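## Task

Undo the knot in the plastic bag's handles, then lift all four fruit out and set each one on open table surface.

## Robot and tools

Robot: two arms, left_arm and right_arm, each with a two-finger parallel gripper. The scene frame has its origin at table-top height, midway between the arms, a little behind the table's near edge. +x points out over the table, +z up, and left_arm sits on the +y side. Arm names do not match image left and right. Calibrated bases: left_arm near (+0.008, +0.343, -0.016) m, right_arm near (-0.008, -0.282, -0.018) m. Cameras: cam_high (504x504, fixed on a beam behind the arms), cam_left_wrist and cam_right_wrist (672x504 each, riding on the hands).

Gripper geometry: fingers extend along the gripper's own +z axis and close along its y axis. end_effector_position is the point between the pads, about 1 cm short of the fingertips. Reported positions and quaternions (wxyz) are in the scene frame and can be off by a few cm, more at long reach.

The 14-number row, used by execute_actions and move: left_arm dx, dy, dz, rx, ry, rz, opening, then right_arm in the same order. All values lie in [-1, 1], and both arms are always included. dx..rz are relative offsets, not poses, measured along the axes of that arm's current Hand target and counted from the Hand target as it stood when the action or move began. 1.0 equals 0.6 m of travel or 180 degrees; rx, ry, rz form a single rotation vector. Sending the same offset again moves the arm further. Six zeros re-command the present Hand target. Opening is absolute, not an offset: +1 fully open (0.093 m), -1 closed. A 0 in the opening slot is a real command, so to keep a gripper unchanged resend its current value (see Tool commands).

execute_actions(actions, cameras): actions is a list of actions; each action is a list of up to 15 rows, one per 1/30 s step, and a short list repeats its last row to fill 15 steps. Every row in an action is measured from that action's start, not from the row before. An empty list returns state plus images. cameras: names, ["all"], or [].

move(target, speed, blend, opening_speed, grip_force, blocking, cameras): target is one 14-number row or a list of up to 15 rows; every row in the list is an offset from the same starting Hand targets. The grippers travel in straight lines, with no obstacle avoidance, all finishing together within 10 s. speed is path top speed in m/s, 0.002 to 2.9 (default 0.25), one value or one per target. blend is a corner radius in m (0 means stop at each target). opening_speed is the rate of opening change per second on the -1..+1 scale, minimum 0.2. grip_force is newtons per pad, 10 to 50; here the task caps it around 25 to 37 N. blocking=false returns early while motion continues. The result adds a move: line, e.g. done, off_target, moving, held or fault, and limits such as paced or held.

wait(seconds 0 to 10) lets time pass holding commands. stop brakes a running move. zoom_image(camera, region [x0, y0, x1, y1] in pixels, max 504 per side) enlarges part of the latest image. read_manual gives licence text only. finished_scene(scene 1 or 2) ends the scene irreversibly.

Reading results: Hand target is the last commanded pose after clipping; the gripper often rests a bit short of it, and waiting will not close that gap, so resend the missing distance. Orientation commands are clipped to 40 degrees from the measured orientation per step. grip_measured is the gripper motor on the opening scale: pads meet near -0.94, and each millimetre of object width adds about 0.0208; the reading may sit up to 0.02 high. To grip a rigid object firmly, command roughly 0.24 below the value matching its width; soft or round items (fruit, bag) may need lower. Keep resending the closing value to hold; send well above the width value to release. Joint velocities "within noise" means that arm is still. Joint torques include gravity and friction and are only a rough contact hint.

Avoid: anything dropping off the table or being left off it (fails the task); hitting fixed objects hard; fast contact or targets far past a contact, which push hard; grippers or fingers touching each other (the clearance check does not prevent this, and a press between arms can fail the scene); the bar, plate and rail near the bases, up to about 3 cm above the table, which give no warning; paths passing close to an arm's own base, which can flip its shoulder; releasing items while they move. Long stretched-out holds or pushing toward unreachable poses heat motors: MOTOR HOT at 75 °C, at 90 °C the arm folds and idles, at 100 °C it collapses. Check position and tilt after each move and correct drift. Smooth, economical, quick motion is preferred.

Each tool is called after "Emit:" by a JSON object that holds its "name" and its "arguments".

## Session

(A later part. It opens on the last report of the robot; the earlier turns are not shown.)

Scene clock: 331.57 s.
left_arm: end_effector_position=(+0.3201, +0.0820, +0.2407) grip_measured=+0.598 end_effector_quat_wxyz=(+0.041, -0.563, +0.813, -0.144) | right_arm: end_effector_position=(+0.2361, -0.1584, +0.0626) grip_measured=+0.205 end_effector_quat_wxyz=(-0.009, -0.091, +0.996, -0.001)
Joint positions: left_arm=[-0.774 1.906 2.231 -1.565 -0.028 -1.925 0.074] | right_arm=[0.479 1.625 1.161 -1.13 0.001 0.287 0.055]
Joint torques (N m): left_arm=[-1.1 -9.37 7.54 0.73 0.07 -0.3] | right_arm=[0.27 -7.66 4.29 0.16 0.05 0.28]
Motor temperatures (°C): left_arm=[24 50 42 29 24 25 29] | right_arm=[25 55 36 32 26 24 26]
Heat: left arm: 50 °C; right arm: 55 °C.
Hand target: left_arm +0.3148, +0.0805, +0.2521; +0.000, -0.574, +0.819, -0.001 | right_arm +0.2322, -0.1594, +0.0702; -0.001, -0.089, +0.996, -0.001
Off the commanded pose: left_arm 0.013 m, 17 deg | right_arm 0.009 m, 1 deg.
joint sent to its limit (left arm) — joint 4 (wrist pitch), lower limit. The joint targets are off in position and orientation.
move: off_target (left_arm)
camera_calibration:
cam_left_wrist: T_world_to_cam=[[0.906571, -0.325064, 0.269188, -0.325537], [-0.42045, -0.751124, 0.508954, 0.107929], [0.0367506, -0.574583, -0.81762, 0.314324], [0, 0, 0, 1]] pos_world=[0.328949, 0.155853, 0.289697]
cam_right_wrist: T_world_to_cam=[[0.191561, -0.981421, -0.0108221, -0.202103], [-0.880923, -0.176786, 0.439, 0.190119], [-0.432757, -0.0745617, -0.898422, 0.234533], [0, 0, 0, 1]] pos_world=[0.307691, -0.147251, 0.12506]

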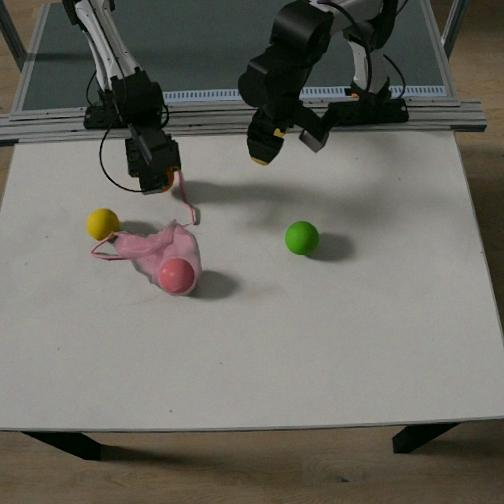

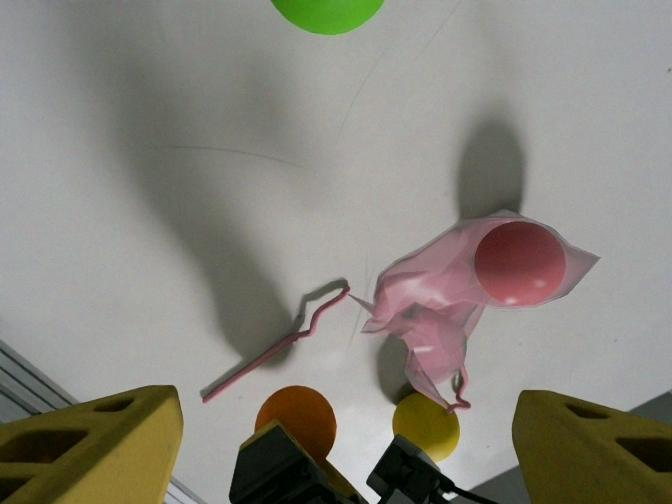

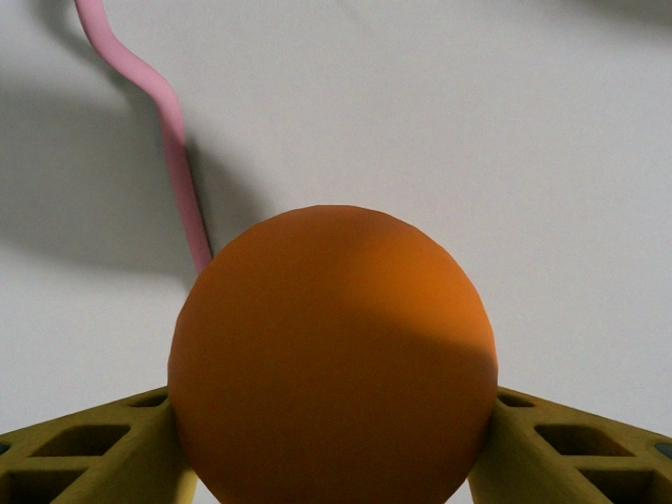

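Emit:
{"name": "move", "arguments": {"target": [[0,0,0,0,0,0,0.6,0,-0.13,0,0,0,0,0],[0,0,0,0,0,0,0.6,0,-0.13,0.033,0,0,0,0]], "speed": 0.12}}

Emit:
{"name": "move", "arguments": {"target": [0,0,0,0,0,0,0.6,0,0,0,0,0,0,0.6], "opening_speed": 0.6}}

Emit:
{"name": "move", "arguments": {"target": [[0,0,0,0,0,0,0.6,0,0,-0.3,0,0,0,0.65],[0,0,0,0,0,0,0.6,-0.33,0.2,-0.28,0,0,0,0.65]], "cameras": ["all"]}}

Scene clock: 333.97 s.
left_arm: end_effector_position=(+0.3201, +0.0820, +0.2407) grip_measured=+0.598 end_effector_quat_wxyz=(+0.041, -0.563, +0.813, -0.144) | right_arm: end_effector_position=(+0.2434, -0.2357, +0.0468) grip_measured=+0.205 end_effector_quat_wxyz=(-0.013, -0.083, +0.997, +0.001)
Joint positions: left_arm=[-0.774 1.906 2.231 -1.565 -0.028 -1.925 0.074] | right_arm=[0.193 1.579 1.05 -1.074 0.002 0.02 0.055]
Joint torques (N m): left_arm=[-1.02 -9.29 7.51 0.74 0.11 -0.32] | right_arm=[-0.28 -5.98 4.59 0.41 0.02 0.01]
Motor temperatures (°C): left_arm=[24 50 42 29 24 25 29] | right_arm=[25 55 36 32 26 24 26]
Heat: left arm: 50 °C; right arm: 55 °C.
Hand target: left_arm +0.3148, +0.0805, +0.2521; +0.000, -0.574, +0.819, -0.001 | right_arm +0.2460, -0.2363, +0.0506; -0.001, -0.089, +0.996, -0.001
Off the commanded pose: left_arm 0.013 m, 17 deg | right_arm 0.005 m, 2 deg.
joint sent to its limit (left arm) — joint 4 (wrist pitch), lower limit. The joint targets are off in position and orientation.
move: off_target (left_arm)

Scene clock: 335.50 s.
left_arm: end_effector_position=(+0.3201, +0.0820, +0.2407) grip_measured=+0.598 end_effector_quat_wxyz=(+0.041, -0.563, +0.813, -0.144) | right_arm: end_effector_position=(+0.2435, -0.2357, +0.0468) grip_measured=+0.597 end_effector_quat_wxyz=(-0.013, -0.083, +0.997, +0.001)
Joint positions: left_arm=[-0.774 1.906 2.231 -1.565 -0.028 -1.925 0.074] | right_arm=[0.193 1.579 1.05 -1.073 0.002 0.02 0.074]
Joint torques (N m): left_arm=[-1.01 -9.39 7.6 0.78 0.08 -0.33] | right_arm=[-0.43 -6.02 4.55 0.42 0.03 0.06]
Heat: left arm: 50 °C; right arm: 54 °C.
Hand target: left_arm +0.3148, +0.0805, +0.2521; +0.000, -0.574, +0.819, -0.001 | right_arm +0.2460, -0.2362, +0.0506; -0.001, -0.089, +0.996, -0.001
Off the commanded pose: left_arm 0.013 m, 17 deg | right_arm 0.005 m, 2 deg.
joint sent to its limit (left arm) — joint 4 (wrist pitch), lower limit. The joint targets are off in position and orientation.
move: off_target (left_arm)

Scene clock: 338.50 s.
left_arm: end_effector_position=(+0.3201, +0.0820, +0.2407) grip_measured=+0.598 end_effector_quat_wxyz=(+0.041, -0.563, +0.813, -0.144) | right_arm: end_effector_position=(+0.4197, -0.0850, +0.2156) grip_measured=+0.647 end_effector_quat_wxyz=(+0.163, -0.092, +0.981, +0.058)
Joint positions: left_arm=[-0.774 1.906 2.231 -1.565 -0.028 -1.925 0.074] | right_arm=[0.445 2.211 2.529 -1.547 0.007 0.248 0.076]
Joint torques (N m): left_arm=[-1.2 -9.32 7.5 0.76 0.07 -0.34] | right_arm=[0.18 -7.99 6.31 1.03 0.02 0.21]
Heat: left arm: 50 °C; right arm: 54 °C.
Hand target: left_arm +0.3148, +0.0805, +0.2521; +0.000, -0.574, +0.819, -0.001 | right_arm +0.4199, -0.0826, +0.2179; -0.001, -0.089, +0.996, -0.001
Off the commanded pose: left_arm 0.013 m, 17 deg | right_arm 0.003 m, 20 deg.
joint sent to its limit (left arm) — joint 4 (wrist pitch), lower limit. The joint targets are off in position and orientation.
joint sent to its limit (right arm) — joint 4 (wrist pitch), lower limit. The joint targets are off in position and orientation.
move: off_target (left_arm, right_arm)
camera_calibration:
cam_left_wrist: T_world_to_cam=[[0.906571, -0.325064, 0.269188, -0.325537], [-0.42045, -0.751124, 0.508954, 0.107929], [0.0367506, -0.574583, -0.81762, 0.314324], [0, 0, 0, 1]] pos_world=[0.328949, 0.155853, 0.289697]
cam_right_wrist: T_world_to_cam=[[0.211419, -0.973263, -0.0897805, -0.154209], [-0.9707, -0.219816, 0.0970642, 0.405381], [-0.114204, 0.0666287, -0.99122, 0.355251], [0, 0, 0, 1]] pos_world=[0.466678, -0.0846463, 0.298939]

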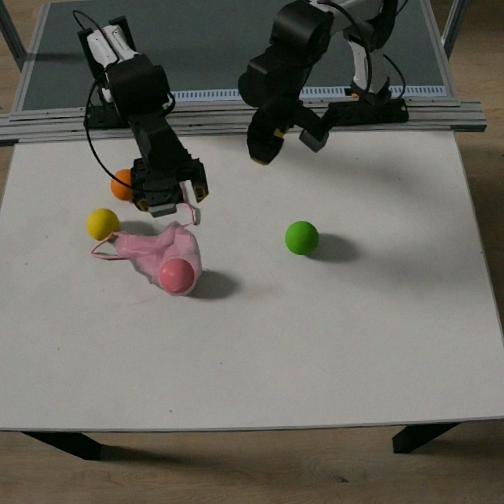

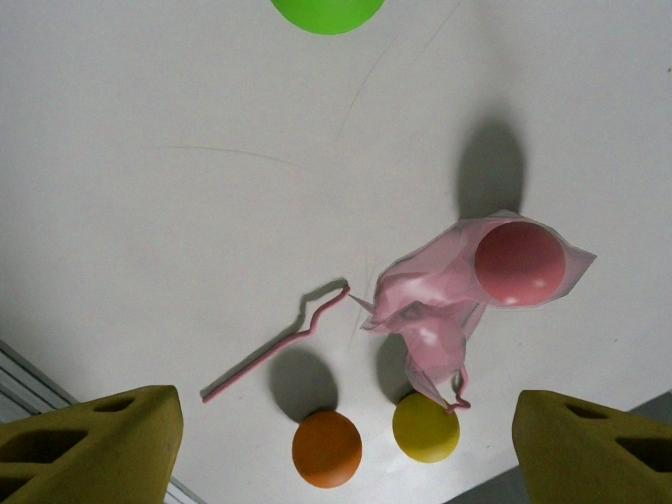

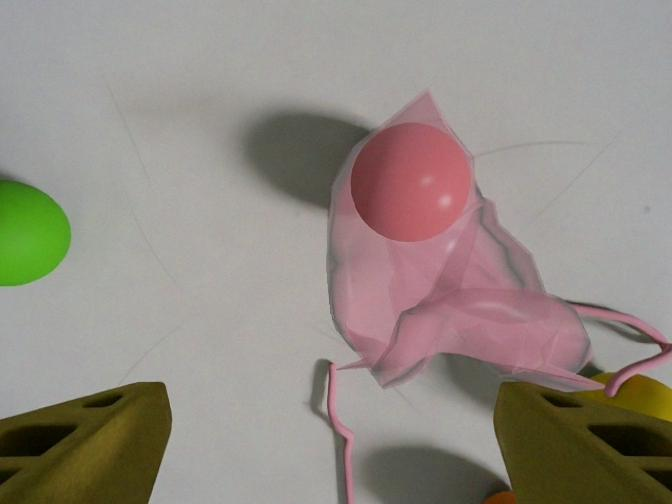

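Emit:
{"name": "move", "arguments": {"target": [[0,0,0,0,0,0,0.6,0.045,-0.114,0.1,0,0,0.478,0.3],[0,0,0,0,0,0,0.6,0.045,-0.114,0.317,0,0,0.478,0.3]], "speed": 0.15}}

Emit:
{"name": "move", "arguments": {"target": [0,0,0,0,0,0,0.6,0,0,0,0,0,0,-1], "opening_speed": 0.6}}

Emit:
{"name": "move", "arguments": {"target": [0,0,0,0,0,0,0.6,0,0,-0.2,0,0,0,-1], "speed": 0.1, "cameras": ["all"]}}

Scene clock: 346.03 s.
left_arm: end_effector_position=(+0.3201, +0.0820, +0.2407) grip_measured=+0.598 end_effector_quat_wxyz=(+0.041, -0.563, +0.813, -0.144) | right_arm: end_effector_position=(+0.4046, -0.1593, +0.0337) grip_measured=+0.303 end_effector_quat_wxyz=(+0.010, +0.610, +0.792, -0.006)
Joint positions: left_arm=[-0.774 1.906 2.231 -1.565 -0.028 -1.925 0.074] | right_arm=[0.31 2.231 1.869 -1.214 0.03 1.614 0.06]
Joint torques (N m): left_arm=[-1.01 -9.25 7.57 0.75 0.06 -0.31] | right_arm=[-0.31 -8.1 4.68 0.46 -0.22 0.24]
Heat: left arm: 50 °C; right arm: 54 °C.
Hand target: left_arm +0.3148, +0.0805, +0.2521; +0.000, -0.574, +0.819, -0.001 | right_arm +0.4051, -0.1552, +0.0279; +0.000, +0.615, +0.789, -0.002
Off the commanded pose: left_arm 0.013 m, 17 deg | right_arm 0.007 m, 1 deg.
joint sent to its limit (left arm) — joint 4 (wrist pitch), lower limit. The joint targets are off in position and orientation.
move: off_target (left_arm)

Scene clock: 348.70 s.
left_arm: end_effector_position=(+0.3201, +0.0820, +0.2407) grip_measured=+0.598 end_effector_quat_wxyz=(+0.041, -0.563, +0.813, -0.144) | right_arm: end_effector_position=(+0.4047, -0.1593, +0.0337) grip_measured=-0.975 end_effector_quat_wxyz=(+0.010, +0.610, +0.792, -0.006)
Joint positions: left_arm=[-0.774 1.906 2.231 -1.565 -0.028 -1.925 0.074] | right_arm=[0.31 2.231 1.869 -1.214 0.03 1.614 0]
Joint torques (N m): left_arm=[-1.14 -9.39 7.46 0.76 0.09 -0.3] | right_arm=[-0.36 -8.16 4.6 0.46 -0.17 0.24]
Heat: left arm: 50 °C; right arm: 53 °C.
Hand target: left_arm +0.3148, +0.0805, +0.2521; +0.000, -0.574, +0.819, -0.001 | right_arm +0.4051, -0.1552, +0.0279; +0.000, +0.615, +0.789, -0.001
Off the commanded pose: left_arm 0.013 m, 17 deg | right_arm 0.007 m, 1 deg.
joint sent to its limit (left arm) — joint 4 (wrist pitch), lower limit. The joint targets are off in position and orientation.
move: off_target (left_arm)

Scene clock: 350.47 s.
left_arm: end_effector_position=(+0.3201, +0.0820, +0.2407) grip_measured=+0.598 end_effector_quat_wxyz=(+0.041, -0.563, +0.813, -0.144) | right_arm: end_effector_position=(+0.4067, -0.1592, +0.1231) grip_measured=-0.975 end_effector_quat_wxyz=(+0.019, +0.611, +0.792, +0.006)
Joint positions: left_arm=[-0.774 1.906 2.231 -1.565 -0.028 -1.925 0.074] | right_arm=[0.31 2.232 2.228 -1.541 0.03 1.615 0]
Joint torques (N m): left_arm=[-0.99 -9.36 7.61 0.76 0.09 -0.32] | right_arm=[-0.1 -12.16 6.83 0.13 -0.2 0.23]
Heat: left arm: 50 °C; right arm: 54 °C.
Hand target: left_arm +0.3148, +0.0805, +0.2521; +0.000, -0.574, +0.819, -0.001 | right_arm +0.4054, -0.1549, +0.1479; +0.000, +0.615, +0.789, -0.001
Off the commanded pose: left_arm 0.013 m, 17 deg | right_arm 0.025 m, 2 deg.
joint sent to its limit (left arm) — joint 4 (wrist pitch), lower limit. The joint targets are off in position and orientation.
joint sent to its limit (right arm) — joint 4 (wrist pitch), lower limit. The joint targets are off in position and orientation.
move: off_target (left_arm, right_arm)
camera_calibration:
cam_left_wrist: T_world_to_cam=[[0.906571, -0.325064, 0.269188, -0.325537], [-0.42045, -0.751124, 0.508954, 0.107929], [0.0367506, -0.574583, -0.81762, 0.314324], [0, 0, 0, 1]] pos_world=[0.328949, 0.155853, 0.289697]
cam_right_wrist: T_world_to_cam=[[-0.963647, -0.263625, -0.043437, 0.353208], [-0.258407, 0.878289, 0.402287, 0.233042], [-0.0679028, 0.398887, -0.914483, 0.291665], [0, 0, 0, 1]] pos_world=[0.420392, -0.227905, 0.188315]

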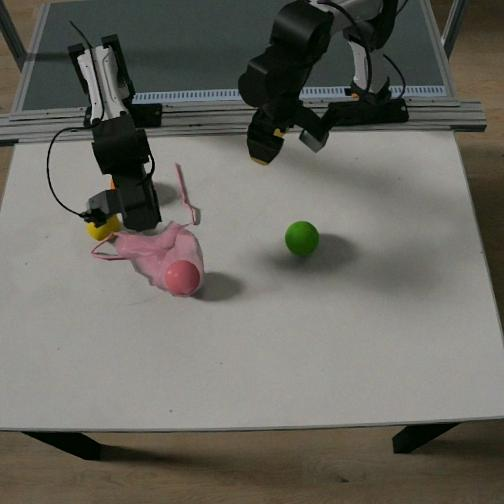

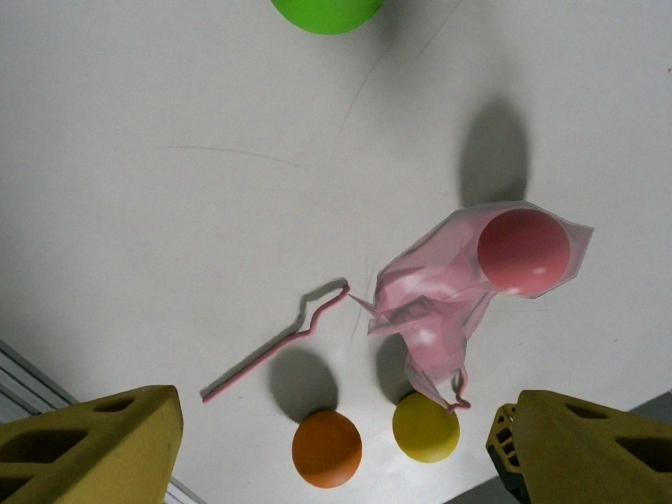

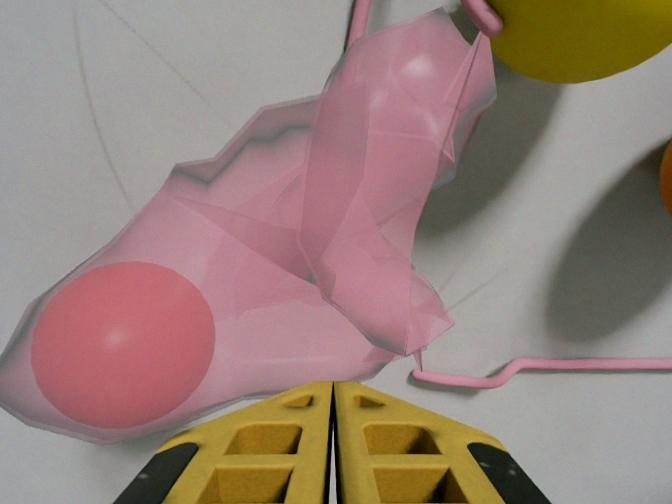

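Emit:
{"name": "move", "arguments": {"target": [[0,0,0,0,0,0,0.6,0.07,0.156,-0.03,0,0,-0.478,0.75],[0,0,0,0,0,0,0.6,0.07,0.156,0.18,0,0,-0.478,0.75]], "speed": 0.15}}

Emit:
{"name": "move", "arguments": {"target": [0,0,0,0,0,0,0.6,0,0,0,0,0,0,0], "opening_speed": 0.6}}

Emit:
{"name": "move", "arguments": {"target": [[0,0,0,0,0,0,0.6,0,0,-0.02,0,0,0,0],[0,0,0,0,0,0,0.6,0.19,-0.02,-0.02,0,0,0,0]], "speed": 0.1, "cameras": ["all"]}}

Emit:
{"name": "move", "arguments": {"target": [0,0,0,0,0,0,0.6,0,0,0.02,0,0,0,0.7], "opening_speed": 0.6}}

Emit:
{"name": "move", "arguments": {"target": [0,0,0,0,0,0,0.6,-0.05,0,-0.3,0,0,0,0.7], "cameras": ["all"]}}

Scene clock: 360.10 s.
left_arm: end_effector_position=(+0.3201, +0.0820, +0.2407) grip_measured=+0.598 end_effector_quat_wxyz=(+0.041, -0.563, +0.813, -0.144) | right_arm: end_effector_position=(+0.4882, -0.0961, +0.0418) grip_measured=+0.747 end_effector_quat_wxyz=(+0.061, -0.079, +0.995, +0.014)
Joint positions: left_arm=[-0.774 1.906 2.231 -1.565 -0.028 -1.925 0.074] | right_arm=[0.371 2.745 2.834 -1.542 0.012 0.204 0.081]
Joint torques (N m): left_arm=[-1.14 -9.29 7.54 0.75 0.09 -0.32] | right_arm=[0.5 -10.41 6.43 0.46 -0.08 0.01]
Heat: left arm: 49 °C; right arm: 54 °C.
Hand target: left_arm +0.3148, +0.0805, +0.2521; +0.000, -0.574, +0.819, -0.001 | right_arm +0.4856, -0.0916, +0.0396; -0.001, -0.089, +0.996, -0.001
Off the commanded pose: left_arm 0.013 m, 17 deg | right_arm 0.006 m, 7 deg.
elbow stopped short (right arm): the move would have taken joint 3 (elbow) straighter than the controller allows.
joint sent to its limit (left arm) — joint 4 (wrist pitch), lower limit. The joint targets are off in position and orientation.
joint sent to its limit (right arm) — joint 4 (wrist pitch), lower limit. The joint targets are off in position and orientation.
move: off_target (left_arm, right_arm)

Scene clock: 361.87 s.
left_arm: end_effector_position=(+0.3201, +0.0820, +0.2407) grip_measured=+0.598 end_effector_quat_wxyz=(+0.041, -0.563, +0.813, -0.144) | right_arm: end_effector_position=(+0.4882, -0.0961, +0.0418) grip_measured=+0.443 end_effector_quat_wxyz=(+0.061, -0.079, +0.995, +0.014)
Joint positions: left_arm=[-0.774 1.906 2.231 -1.565 -0.028 -1.925 0.074] | right_arm=[0.371 2.745 2.834 -1.542 0.012 0.204 0.066]
Joint torques (N m): left_arm=[-1.2 -9.35 7.57 0.75 0.09 -0.3] | right_arm=[0.54 -10.44 6.54 0.44 -0.1 0.01]
Heat: left arm: 49 °C; right arm: 54 °C.
Hand target: left_arm +0.3148, +0.0805, +0.2521; +0.000, -0.574, +0.819, -0.001 | right_arm +0.4856, -0.0916, +0.0396; -0.001, -0.089, +0.996, -0.001
Off the commanded pose: left_arm 0.013 m, 17 deg | right_arm 0.006 m, 7 deg.
joint sent to its limit (left arm) — joint 4 (wrist pitch), lower limit. The joint targets are off in position and orientation.
joint sent to its limit (right arm) — joint 4 (wrist pitch), lower limit. The joint targets are off in position and orientation.
move: off_target (left_arm, right_arm)

Scene clock: 364.47 s.
left_arm: end_effector_position=(+0.3201, +0.0820, +0.2407) grip_measured=+0.598 end_effector_quat_wxyz=(+0.041, -0.563, +0.813, -0.144) | right_arm: end_effector_position=(+0.3774, -0.1286, +0.0376) grip_measured=+0.443 end_effector_quat_wxyz=(-0.017, -0.089, +0.996, -0.009)
Joint positions: left_arm=[-0.774 1.906 2.231 -1.565 -0.028 -1.925 0.074] | right_arm=[0.393 2.203 1.839 -1.251 0.012 0.206 0.066]
Joint torques (N m): left_arm=[-1.11 -9.29 7.54 0.75 0.08 -0.29] | right_arm=[0.7 -12.57 3.95 0.34 -0.11 0.23]
Heat: left arm: 49 °C; right arm: 54 °C.
Hand target: left_arm +0.3148, +0.0805, +0.2521; +0.000, -0.574, +0.819, -0.001 | right_arm +0.3756, -0.1235, +0.0519; -0.001, -0.089, +0.996, -0.001
Off the commanded pose: left_arm 0.013 m, 17 deg | right_arm 0.015 m, 2 deg.
joint sent to its limit (left arm) — joint 4 (wrist pitch), lower limit. The joint targets are off in position and orientation.
move: off_target (left_arm, right_arm)
camera_calibration:
cam_left_wrist: T_world_to_cam=[[0.906571, -0.325064, 0.269188, -0.325537], [-0.42045, -0.751124, 0.508954, 0.107929], [0.0367506, -0.574583, -0.81762, 0.314324], [0, 0, 0, 1]] pos_world=[0.328949, 0.155853, 0.289697]
cam_right_wrist: T_world_to_cam=[[0.18729, -0.9823, 0.00311355, -0.199263], [-0.874453, -0.165281, 0.456085, 0.329152], [-0.447497, -0.0881425, -0.889931, 0.278987], [0, 0, 0, 1]] pos_world=[0.449994, -0.116743, 0.0987779]

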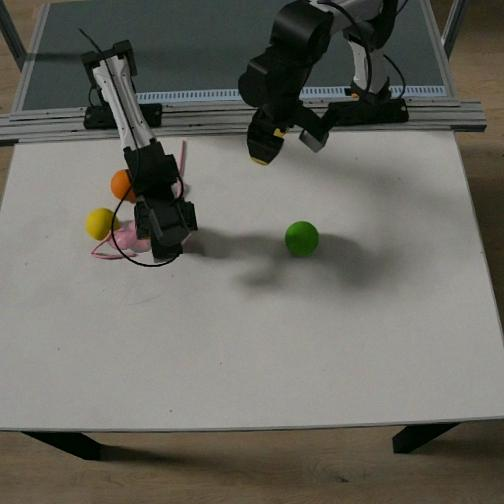

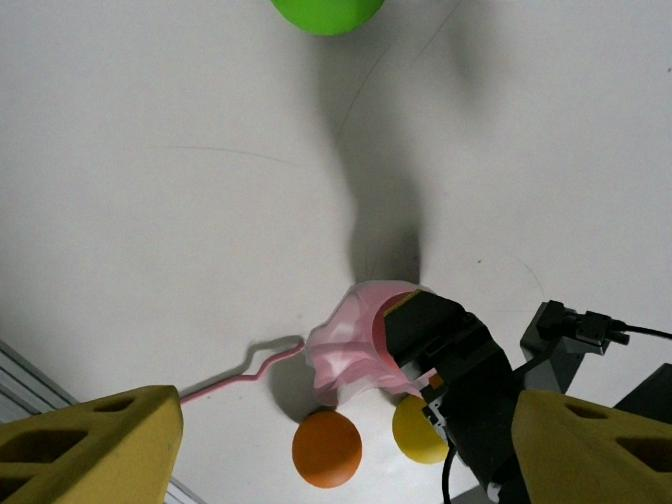

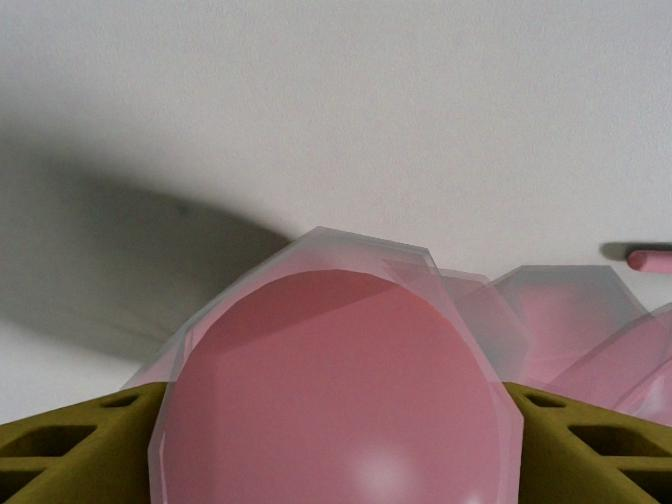

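Scene clock: 366.13 s.
left_arm: end_effector_position=(+0.3201, +0.0820, +0.2407) grip_measured=+0.598 end_effector_quat_wxyz=(+0.041, -0.563, +0.813, -0.144) | right_arm: end_effector_position=(+0.3754, -0.1294, +0.0323) grip_measured=+0.697 end_effector_quat_wxyz=(-0.013, -0.089, +0.996, -0.007)
Joint positions: left_arm=[-0.774 1.906 2.231 -1.565 -0.028 -1.925 0.074] | right_arm=[0.393 2.188 1.793 -1.211 0.012 0.206 0.079]
Joint torques (N m): left_arm=[-1.1 -9.29 7.6 0.77 0.07 -0.32] | right_arm=[0.66 -10.81 4.36 0.45 -0.1 0.23]
Heat: left arm: 49 °C; right arm: 54 °C.
Hand target: left_arm +0.3148, +0.0805, +0.2521; +0.000, -0.574, +0.819, -0.001 | right_arm +0.3755, -0.1236, +0.0399; -0.001, -0.089, +0.996, -0.001
Off the commanded pose: left_arm 0.013 m, 17 deg | right_arm 0.010 m, 2 deg.
joint sent to its limit (left arm) — joint 4 (wrist pitch), lower limit. The joint targets are off in position and orientation.
move: off_target (left_arm)

Scene clock: 367.73 s.
left_arm: end_effector_position=(+0.3201, +0.0820, +0.2407) grip_measured=+0.598 end_effector_quat_wxyz=(+0.041, -0.563, +0.813, -0.144) | right_arm: end_effector_position=(+0.4123, -0.1155, +0.1989) grip_measured=+0.697 end_effector_quat_wxyz=(+0.130, -0.087, +0.987, +0.036)
Joint positions: left_arm=[-0.774 1.906 2.231 -1.565 -0.028 -1.925 0.074] | right_arm=[0.393 2.154 2.383 -1.535 0.012 0.206 0.079]
Joint torques (N m): left_arm=[-1.11 -9.39 7.61 0.76 0.06 -0.29] | right_arm=[-0.53 -11.59 6.11 0.73 -0.09 0.07]
Heat: left arm: 49 °C; right arm: 54 °C.
Hand target: left_arm +0.3148, +0.0805, +0.2521; +0.000, -0.574, +0.819, -0.001 | right_arm +0.4054, -0.1178, +0.2198; -0.001, -0.089, +0.996, -0.001
Off the commanded pose: left_arm 0.013 m, 17 deg | right_arm 0.022 m, 16 deg.
joint sent to its limit (left arm) — joint 4 (wrist pitch), lower limit. The joint targets are off in position and orientation.
joint sent to its limit (right arm) — joint 4 (wrist pitch), lower limit. The joint targets are off in position and orientation.
move: off_target (left_arm, right_arm)
camera_calibration:
cam_left_wrist: T_world_to_cam=[[0.906571, -0.325064, 0.269188, -0.325537], [-0.42045, -0.751124, 0.508954, 0.107929], [0.0367506, -0.574583, -0.81762, 0.314324], [0, 0, 0, 1]] pos_world=[0.328949, 0.155853, 0.289697]
cam_right_wrist: T_world_to_cam=[[0.193337, -0.979492, -0.0567211, -0.183627], [-0.965179, -0.200258, 0.168305, 0.379047], [-0.176213, 0.0222065, -0.984102, 0.358904], [0, 0, 0, 1]] pos_world=[0.464593, -0.111925, 0.278987]

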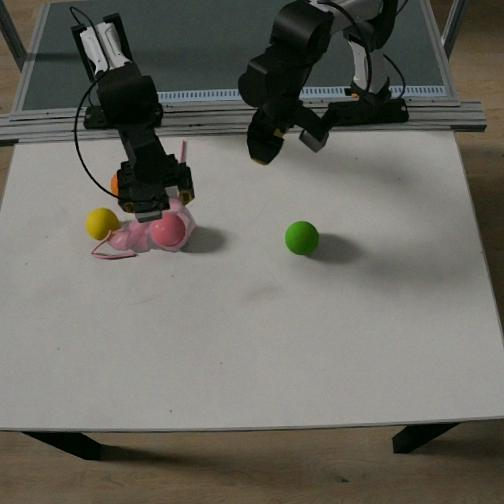

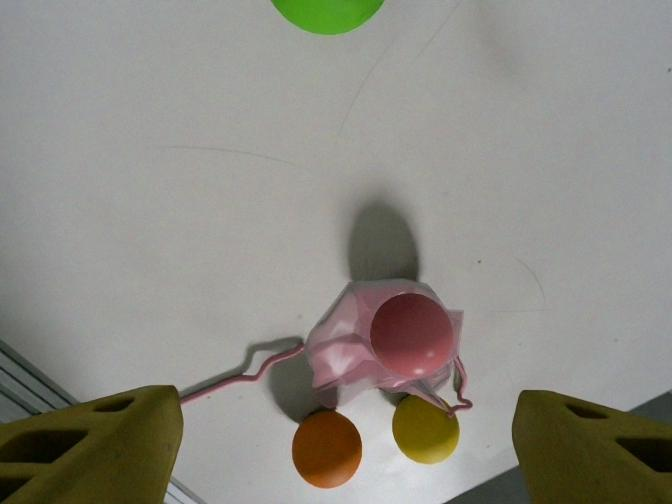

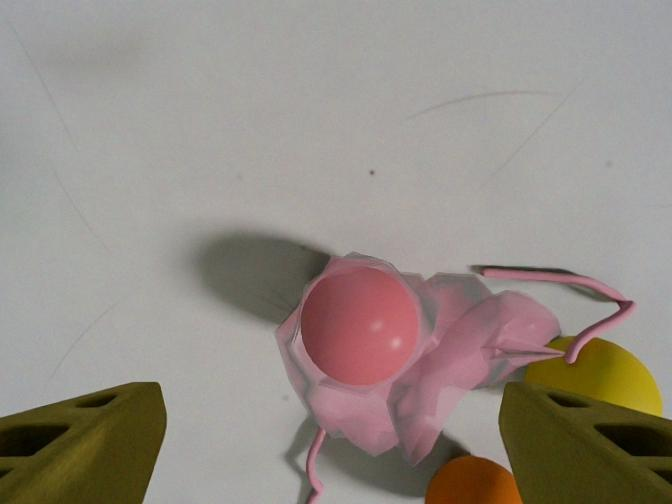

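Emit:
{"name": "move", "arguments": {"target": [[0,0,0,0,0,0,0.6,0.013,-0.212,0.1,0,0,0.478,-0.1],[0,0,0,0,0,0,0.6,0.013,-0.212,0.358,0,0,0.478,-0.1]], "speed": 0.2, "cameras": ["cam_right_wrist"]}}

Scene clock: 373.93 s.
left_arm: end_effector_position=(+0.3201, +0.0820, +0.2407) grip_measured=+0.598 end_effector_quat_wxyz=(+0.041, -0.563, +0.813, -0.144) | right_arm: end_effector_position=(+0.4181, -0.2481, +0.0092) grip_measured=-0.098 end_effector_quat_wxyz=(+0.004, +0.612, +0.791, -0.006)
Joint positions: left_arm=[-0.774 1.906 2.231 -1.565 -0.028 -1.925 0.074] | right_arm=[0.097 2.237 1.784 -1.124 0.021 1.405 0.04]
Joint torques (N m): left_arm=[-1.13 -9.43 7.58 0.76 0.07 -0.33] | right_arm=[-0.14 -8.51 4.79 0.44 -0.11 0.23]
Motor temperatures (°C): left_arm=[24 49 43 29 24 25 28] | right_arm=[25 55 36 31 26 24 26]
Heat: left arm: 49 °C; right arm: 55 °C.
Hand target: left_arm +0.3148, +0.0805, +0.2521; +0.000, -0.574, +0.819, -0.001 | right_arm +0.4199, -0.2449, +0.0053; +0.000, +0.615, +0.789, -0.001
Off the commanded pose: left_arm 0.013 m, 17 deg | right_arm 0.005 m, 1 deg.
joint sent to its limit (left arm) — joint 4 (wrist pitch), lower limit. The joint targets are off in position and orientation.
move: off_target (left_arm)
camera_calibration:
cam_right_wrist: T_world_to_cam=[[-0.965397, -0.260718, -0.00586406, 0.336834], [-0.239978, 0.879347, 0.411291, 0.352341], [-0.102075, 0.398466, -0.911485, 0.237881], [0, 0, 0, 1]] pos_world=[0.434015, -0.316799, 0.0738858]
Images, in order (width x height): cam_right_wrist 672x504.

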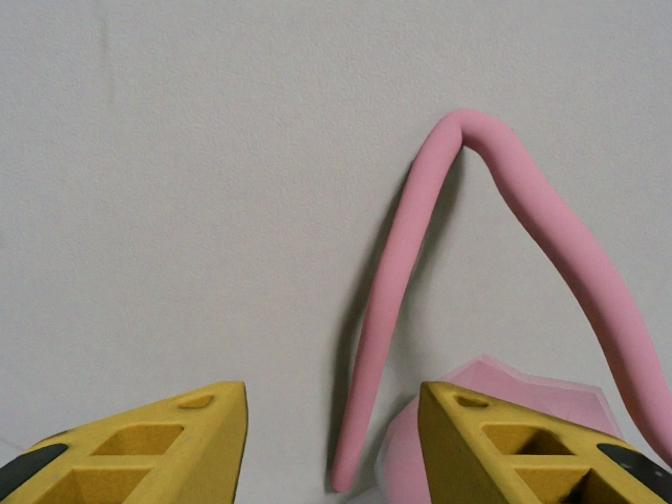

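Emit:
{"name": "move", "arguments": {"target": [[0,0,0,0,0,0,0.6,-0.04,0,0,0,0,0,-0.1],[0,0,0,0,0,0,0.6,-0.04,0,0,0,0,0,-1]], "speed": 0.1}}

Emit:
{"name": "move", "arguments": {"target": [[0,0,0,0,0,0,0.6,0.03,0.03,-0.2,0,0,0,-1],[0,0,0,0,0,0,0.6,0.14,0.15,-0.33,0,0,0,-1]], "speed": 0.12, "cameras": ["all"]}}

Emit:
{"name": "zoom_image", "arguments": {"camera": "cam_left_wrist", "region": [250, 200, 550, 500]}}

Scene clock: 376.00 s.
left_arm: end_effector_position=(+0.3201, +0.0820, +0.2407) grip_measured=+0.598 end_effector_quat_wxyz=(+0.041, -0.563, +0.813, -0.144) | right_arm: end_effector_position=(+0.4195, -0.2729, +0.0060) grip_measured=-0.939 end_effector_quat_wxyz=(+0.001, +0.621, +0.783, -0.008)
Joint positions: left_arm=[-0.774 1.906 2.231 -1.565 -0.028 -1.925 0.074] | right_arm=[0.038 2.246 1.787 -1.124 0.021 1.372 0]
Joint torques (N m): left_arm=[-1.11 -9.31 7.51 0.77 0.09 -0.32] | right_arm=[0.23 -7.94 6.83 0.3 -0.08 -0.01]
Heat: left arm: 49 °C; right arm: 54 °C.
Hand target: left_arm +0.3148, +0.0805, +0.2521; +0.000, -0.574, +0.819, -0.001 | right_arm +0.4258, -0.2682, +0.0053; +0.000, +0.615, +0.789, -0.001
Off the commanded pose: left_arm 0.013 m, 17 deg | right_arm 0.008 m, 1 deg.
joint sent to its limit (left arm) — joint 4 (wrist pitch), lower limit. The joint targets are off in position and orientation.
move: off_target (left_arm)

Scene clock: 379.83 s.
left_arm: end_effector_position=(+0.3201, +0.0820, +0.2407) grip_measured=+0.598 end_effector_quat_wxyz=(+0.041, -0.563, +0.813, -0.144) | right_arm: end_effector_position=(+0.4929, -0.1677, +0.2054) grip_measured=-0.939 end_effector_quat_wxyz=(+0.138, +0.597, +0.774, +0.159)
Joint positions: left_arm=[-0.774 1.906 2.231 -1.565 -0.028 -1.925 0.074] | right_arm=[0.242 2.392 2.782 -1.543 0.021 1.542 0]
Joint torques (N m): left_arm=[-1.07 -9.35 7.66 0.75 0.08 -0.32] | right_arm=[0.06 -8.27 6.31 1.06 -0.04 0.22]
Heat: left arm: 49 °C; right arm: 54 °C.
Hand target: left_arm +0.3148, +0.0805, +0.2521; +0.000, -0.574, +0.819, -0.001 | right_arm +0.4928, -0.1642, +0.2030; +0.000, +0.615, +0.789, -0.001
Off the commanded pose: left_arm 0.013 m, 17 deg | right_arm 0.004 m, 24 deg.
joint sent to its limit (left arm) — joint 4 (wrist pitch), lower limit. The joint targets are off in position and orientation.
joint sent to its limit (right arm) — joint 4 (wrist pitch), lower limit. The joint targets are off in position and orientation.
move: off_target (left_arm, right_arm)
camera_calibration:
cam_left_wrist: T_world_to_cam=[[0.906571, -0.325064, 0.269188, -0.325537], [-0.42045, -0.751124, 0.508954, 0.107929], [0.0367506, -0.574583, -0.81762, 0.314324], [0, 0, 0, 1]] pos_world=[0.328949, 0.155853, 0.289697]
cam_right_wrist: T_world_to_cam=[[-0.873508, -0.245799, -0.420198, 0.473565], [-0.408644, 0.839332, 0.358514, 0.306189], [0.264563, 0.484877, -0.833607, 0.21004], [0, 0, 0, 1]] pos_world=[0.483217, -0.242435, 0.264309]

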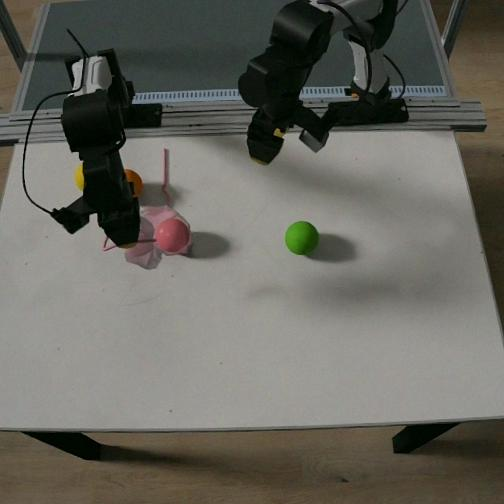

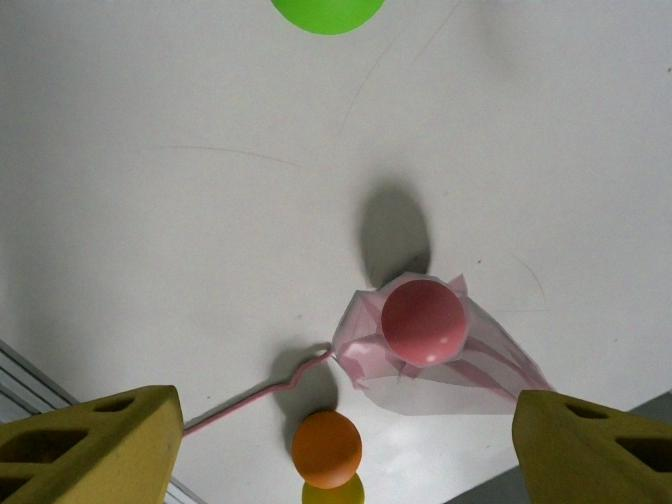

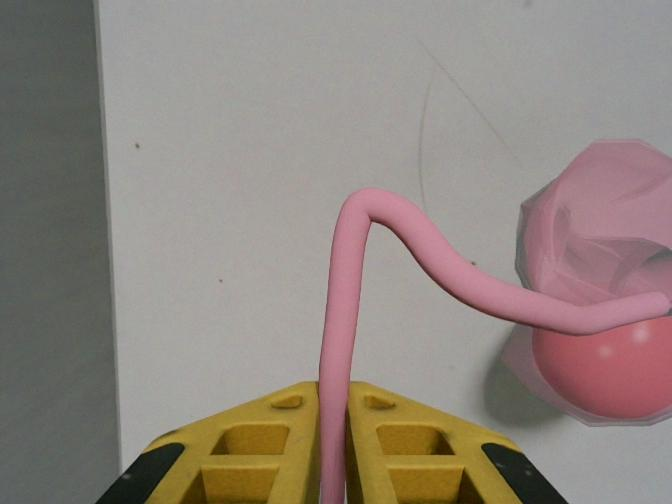

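Scaled by 1.680 from the camera's 672x504 image, which has a finer 960x720 frame.

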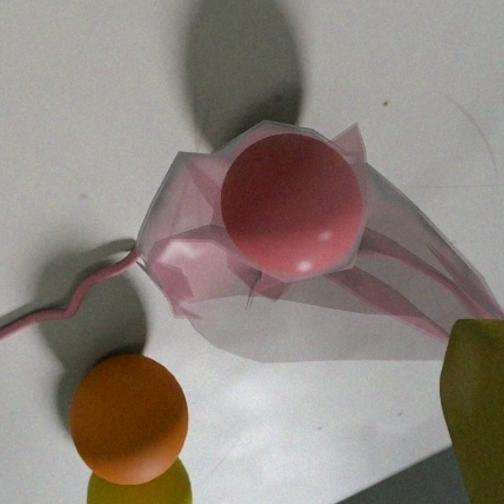

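Emit:
{"name": "move", "arguments": {"target": [[0,0,0,0,0,0,0.6,0.18,0.08,0,0,0,0,-1],[0,0,0,0,0,0,0.6,0.2,0.09,0.2,0,0,0,-1]], "speed": 0.12, "cameras": ["all"]}}

Emit:
{"name": "zoom_image", "arguments": {"camera": "cam_left_wrist", "region": [250, 200, 550, 500]}}

Scene clock: 385.30 s.
left_arm: end_effector_position=(+0.3201, +0.0820, +0.2407) grip_measured=+0.598 end_effector_quat_wxyz=(+0.041, -0.563, +0.813, -0.144) | right_arm: end_effector_position=(+0.5119, -0.0447, +0.0831) grip_measured=-0.939 end_effector_quat_wxyz=(+0.087, +0.603, +0.778, +0.152)
Joint positions: left_arm=[-0.774 1.906 2.231 -1.565 -0.028 -1.925 0.074] | right_arm=[0.443 2.688 2.839 -1.376 0.021 1.749 0]
Joint torques (N m): left_arm=[-1.13 -9.31 7.58 0.77 0.1 -0.32] | right_arm=[0.68 -9.98 6.84 1.28 -0.09 0.25]
Heat: left arm: 49 °C; right arm: 53 °C.
Hand target: left_arm +0.3148, +0.0805, +0.2521; +0.000, -0.574, +0.819, -0.001 | right_arm +0.5156, -0.0349, +0.0826; +0.000, +0.615, +0.789, -0.001
Off the commanded pose: left_arm 0.013 m, 17 deg | right_arm 0.010 m, 20 deg.
elbow stopped short (right arm): the move would have taken joint 3 (elbow) straighter than the controller allows.
joint sent to its limit (left arm) — joint 4 (wrist pitch), lower limit. The joint targets are off in position and orientation.
move: off_target (left_arm, right_arm)
camera_calibration:
cam_left_wrist: T_world_to_cam=[[0.906571, -0.325064, 0.269188, -0.325537], [-0.42045, -0.751124, 0.508954, 0.107929], [0.0367506, -0.574583, -0.81762, 0.314324], [0, 0, 0, 1]] pos_world=[0.328949, 0.155853, 0.289697]
cam_right_wrist: T_world_to_cam=[[-0.90606, -0.234355, -0.352324, 0.480382], [-0.380455, 0.815645, 0.435863, 0.232645], [0.185225, 0.528962, -0.828185, 0.0855811], [0, 0, 0, 1]] pos_world=[0.507914, -0.122446, 0.138726]

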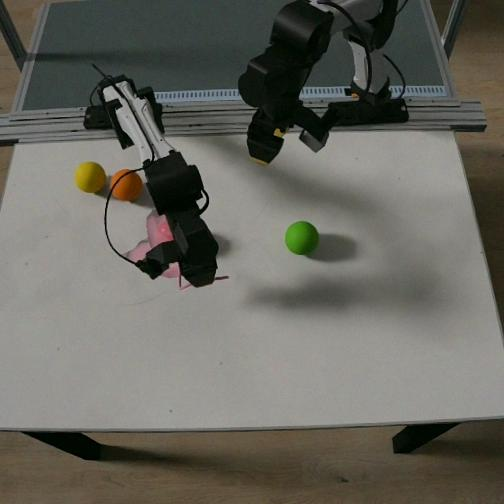

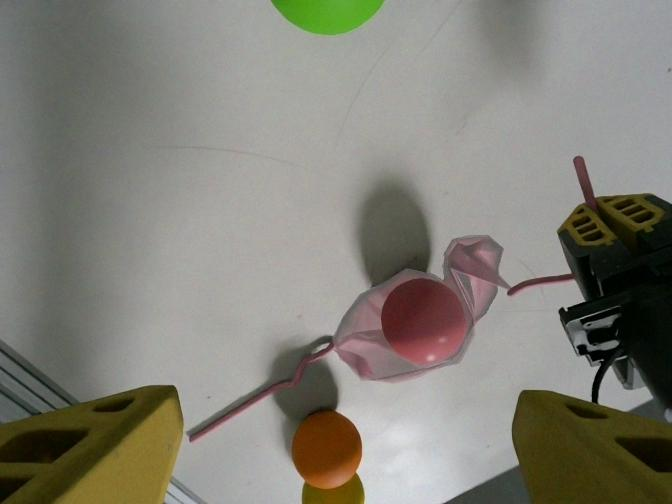

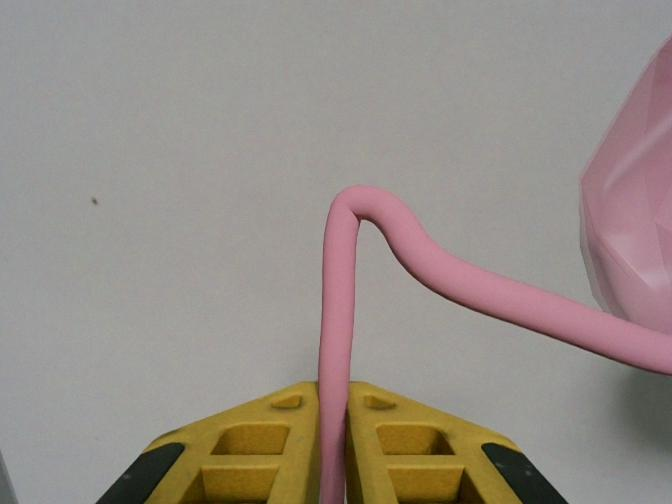

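Scaled by 1.680 from the camera's 672x504 image, which has a finer 960x720 frame.

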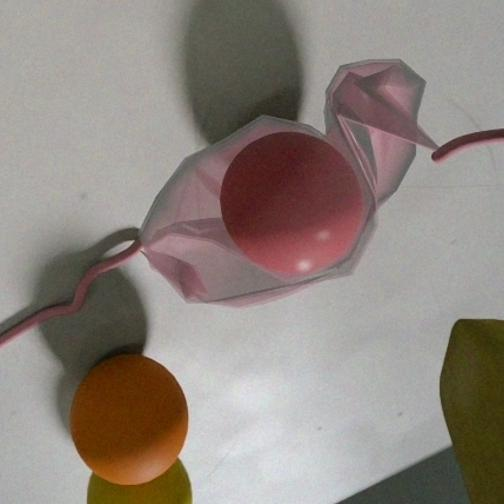

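Emit:
{"name": "move", "arguments": {"target": [0,0,0,0,0,0,0.6,0,0,0.08,0,0,0,-1], "speed": 0.12}}

Emit:
{"name": "move", "arguments": {"target": [0,0,0,0,0,0,0.6,0,0,0,0,0,0,-0.3], "opening_speed": 0.8}}

Emit:
{"name": "move", "arguments": {"target": [[0,0,0,0,0,0,0.6,0,0,-0.3,0,0,0,-0.3],[0,0,0,0,0,0,0.6,-0.2,-0.3,-0.33,0,0,0,-0.1]], "cameras": ["all"]}}

Scene clock: 387.87 s.
left_arm: end_effector_position=(+0.3201, +0.0820, +0.2407) grip_measured=+0.598 end_effector_quat_wxyz=(+0.041, -0.563, +0.813, -0.144) | right_arm: end_effector_position=(+0.5111, -0.0448, +0.0364) grip_measured=-0.939 end_effector_quat_wxyz=(+0.070, +0.607, +0.783, +0.119)
Joint positions: left_arm=[-0.774 1.906 2.231 -1.565 -0.028 -1.925 0.074] | right_arm=[0.443 2.774 2.839 -1.366 0.021 1.75 0]
Joint torques (N m): left_arm=[-1.11 -9.43 7.64 0.74 0.06 -0.31] | right_arm=[0.66 -10.29 6.87 1.14 -0.1 0.25]
Heat: left arm: 49 °C; right arm: 53 °C.
Hand target: left_arm +0.3148, +0.0805, +0.2521; +0.000, -0.574, +0.819, -0.001 | right_arm +0.5155, -0.0351, +0.0346; +0.000, +0.615, +0.789, -0.002
Off the commanded pose: left_arm 0.013 m, 17 deg | right_arm 0.011 m, 16 deg.
elbow stopped short (right arm): the move would have taken joint 3 (elbow) straighter than the controller allows.
joint sent to its limit (left arm) — joint 4 (wrist pitch), lower limit. The joint targets are off in position and orientation.
move: off_target (left_arm, right_arm)

Scene clock: 389.27 s.
left_arm: end_effector_position=(+0.3201, +0.0820, +0.2407) grip_measured=+0.598 end_effector_quat_wxyz=(+0.041, -0.563, +0.813, -0.144) | right_arm: end_effector_position=(+0.5112, -0.0448, +0.0364) grip_measured=-0.303 end_effector_quat_wxyz=(+0.070, +0.607, +0.783, +0.119)
Joint positions: left_arm=[-0.774 1.906 2.231 -1.565 -0.028 -1.925 0.074] | right_arm=[0.443 2.774 2.839 -1.366 0.021 1.75 0.031]
Joint torques (N m): left_arm=[-1.09 -9.35 7.62 0.75 0.09 -0.31] | right_arm=[0.58 -10.1 6.89 1.14 -0.1 0.22]
Heat: left arm: 49 °C; right arm: 53 °C.
Hand target: left_arm +0.3148, +0.0805, +0.2521; +0.000, -0.574, +0.819, -0.001 | right_arm +0.5155, -0.0351, +0.0346; +0.000, +0.615, +0.789, -0.001
Off the commanded pose: left_arm 0.013 m, 17 deg | right_arm 0.011 m, 16 deg.
elbow stopped short (right arm): the move would have taken joint 3 (elbow) straighter than the controller allows.
joint sent to its limit (left arm) — joint 4 (wrist pitch), lower limit. The joint targets are off in position and orientation.
move: off_target (left_arm, right_arm)

Scene clock: 393.40 s.
left_arm: end_effector_position=(+0.3201, +0.0820, +0.2407) grip_measured=+0.598 end_effector_quat_wxyz=(+0.041, -0.563, +0.813, -0.144) | right_arm: end_effector_position=(+0.3799, -0.1938, +0.2208) grip_measured=-0.103 end_effector_quat_wxyz=(+0.077, +0.616, +0.778, +0.099)
Joint positions: left_arm=[-0.774 1.906 2.231 -1.565 -0.028 -1.925 0.074] | right_arm=[0.238 1.936 2.155 -1.543 0.004 1.568 0.04]
Joint torques (N m): left_arm=[-1.09 -9.31 7.49 0.73 0.1 -0.3] | right_arm=[-0.09 -10.02 3.97 0.72 0.05 0.03]
Heat: left arm: 49 °C; right arm: 54 °C.
Hand target: left_arm +0.3148, +0.0805, +0.2521; +0.000, -0.574, +0.819, -0.001 | right_arm +0.3706, -0.1950, +0.2332; +0.000, +0.614, +0.789, -0.002
Off the commanded pose: left_arm 0.013 m, 17 deg | right_arm 0.016 m, 15 deg.
elbow stopped short (right arm): the move would have taken joint 3 (elbow) straighter than the controller allows.
joint sent to its limit (left arm) — joint 4 (wrist pitch), lower limit. The joint targets are off in position and orientation.
joint sent to its limit (right arm) — joint 4 (wrist pitch), lower limit. The joint targets are off in position and orientation.
move: off_target (left_arm, right_arm); target 2's new opening was sent with right_arm's hand 0.016 m and 15 deg from that target
camera_calibration:
cam_left_wrist: T_world_to_cam=[[0.906571, -0.325064, 0.269188, -0.325537], [-0.42045, -0.751124, 0.508954, 0.107929], [0.0367506, -0.574583, -0.81762, 0.314324], [0, 0, 0, 1]] pos_world=[0.328949, 0.155853, 0.289697]
cam_right_wrist: T_world_to_cam=[[-0.937914, -0.230815, -0.258924, 0.366605], [-0.322862, 0.853787, 0.408421, 0.235596], [0.126797, 0.466661, -0.8753, 0.323494], [0, 0, 0, 1]] pos_world=[0.37889, -0.267493, 0.281855]

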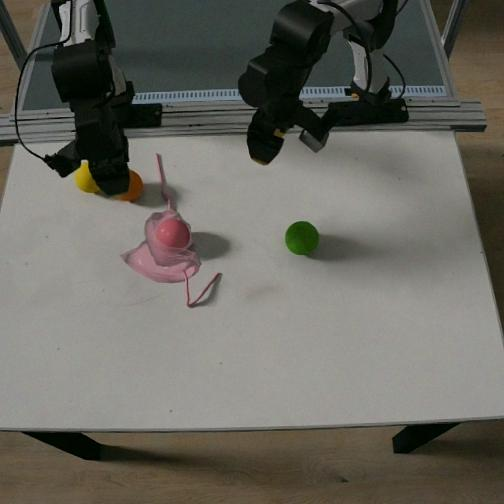

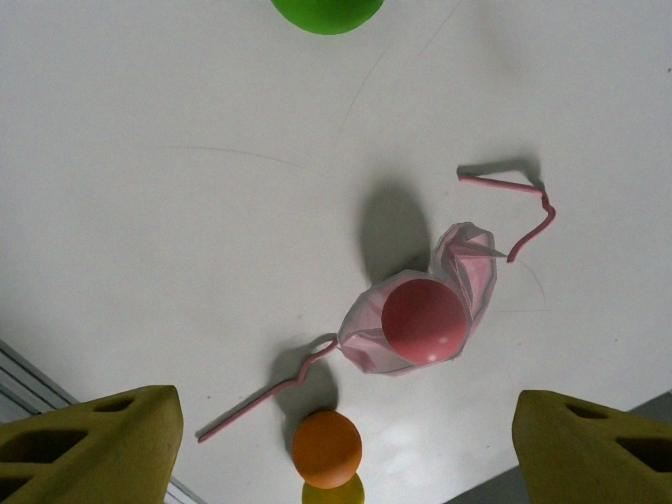

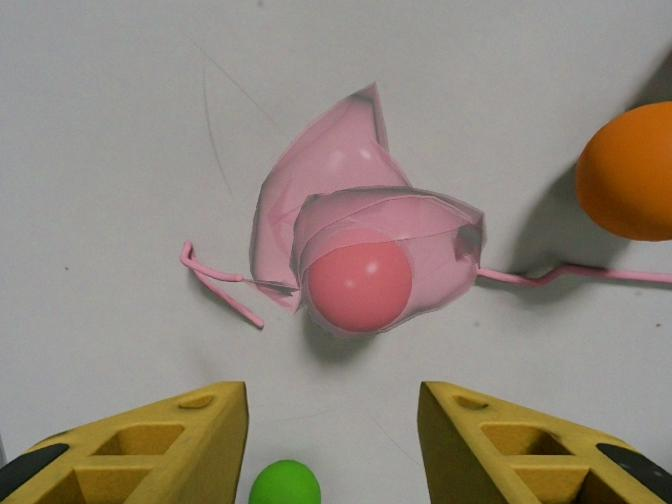

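Emit:
{"name": "zoom_image", "arguments": {"camera": "cam_right_wrist", "region": [220, 70, 500, 350]}}

Emit:
{"name": "zoom_image", "arguments": {"camera": "cam_left_wrist", "region": [310, 200, 530, 400]}}

Scaled by 1.800 from the camera's 672x504 image, which has a finer 960x720 frame.

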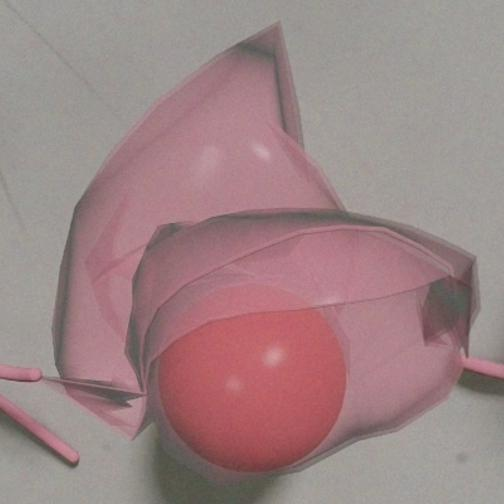

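Scaled by 2.291 from the camera's 672x504 image, which has a finer 960x720 frame.

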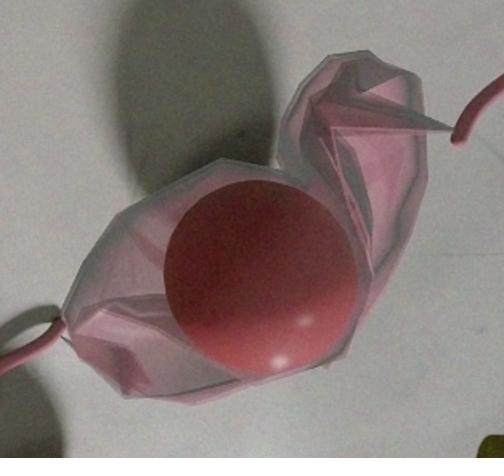

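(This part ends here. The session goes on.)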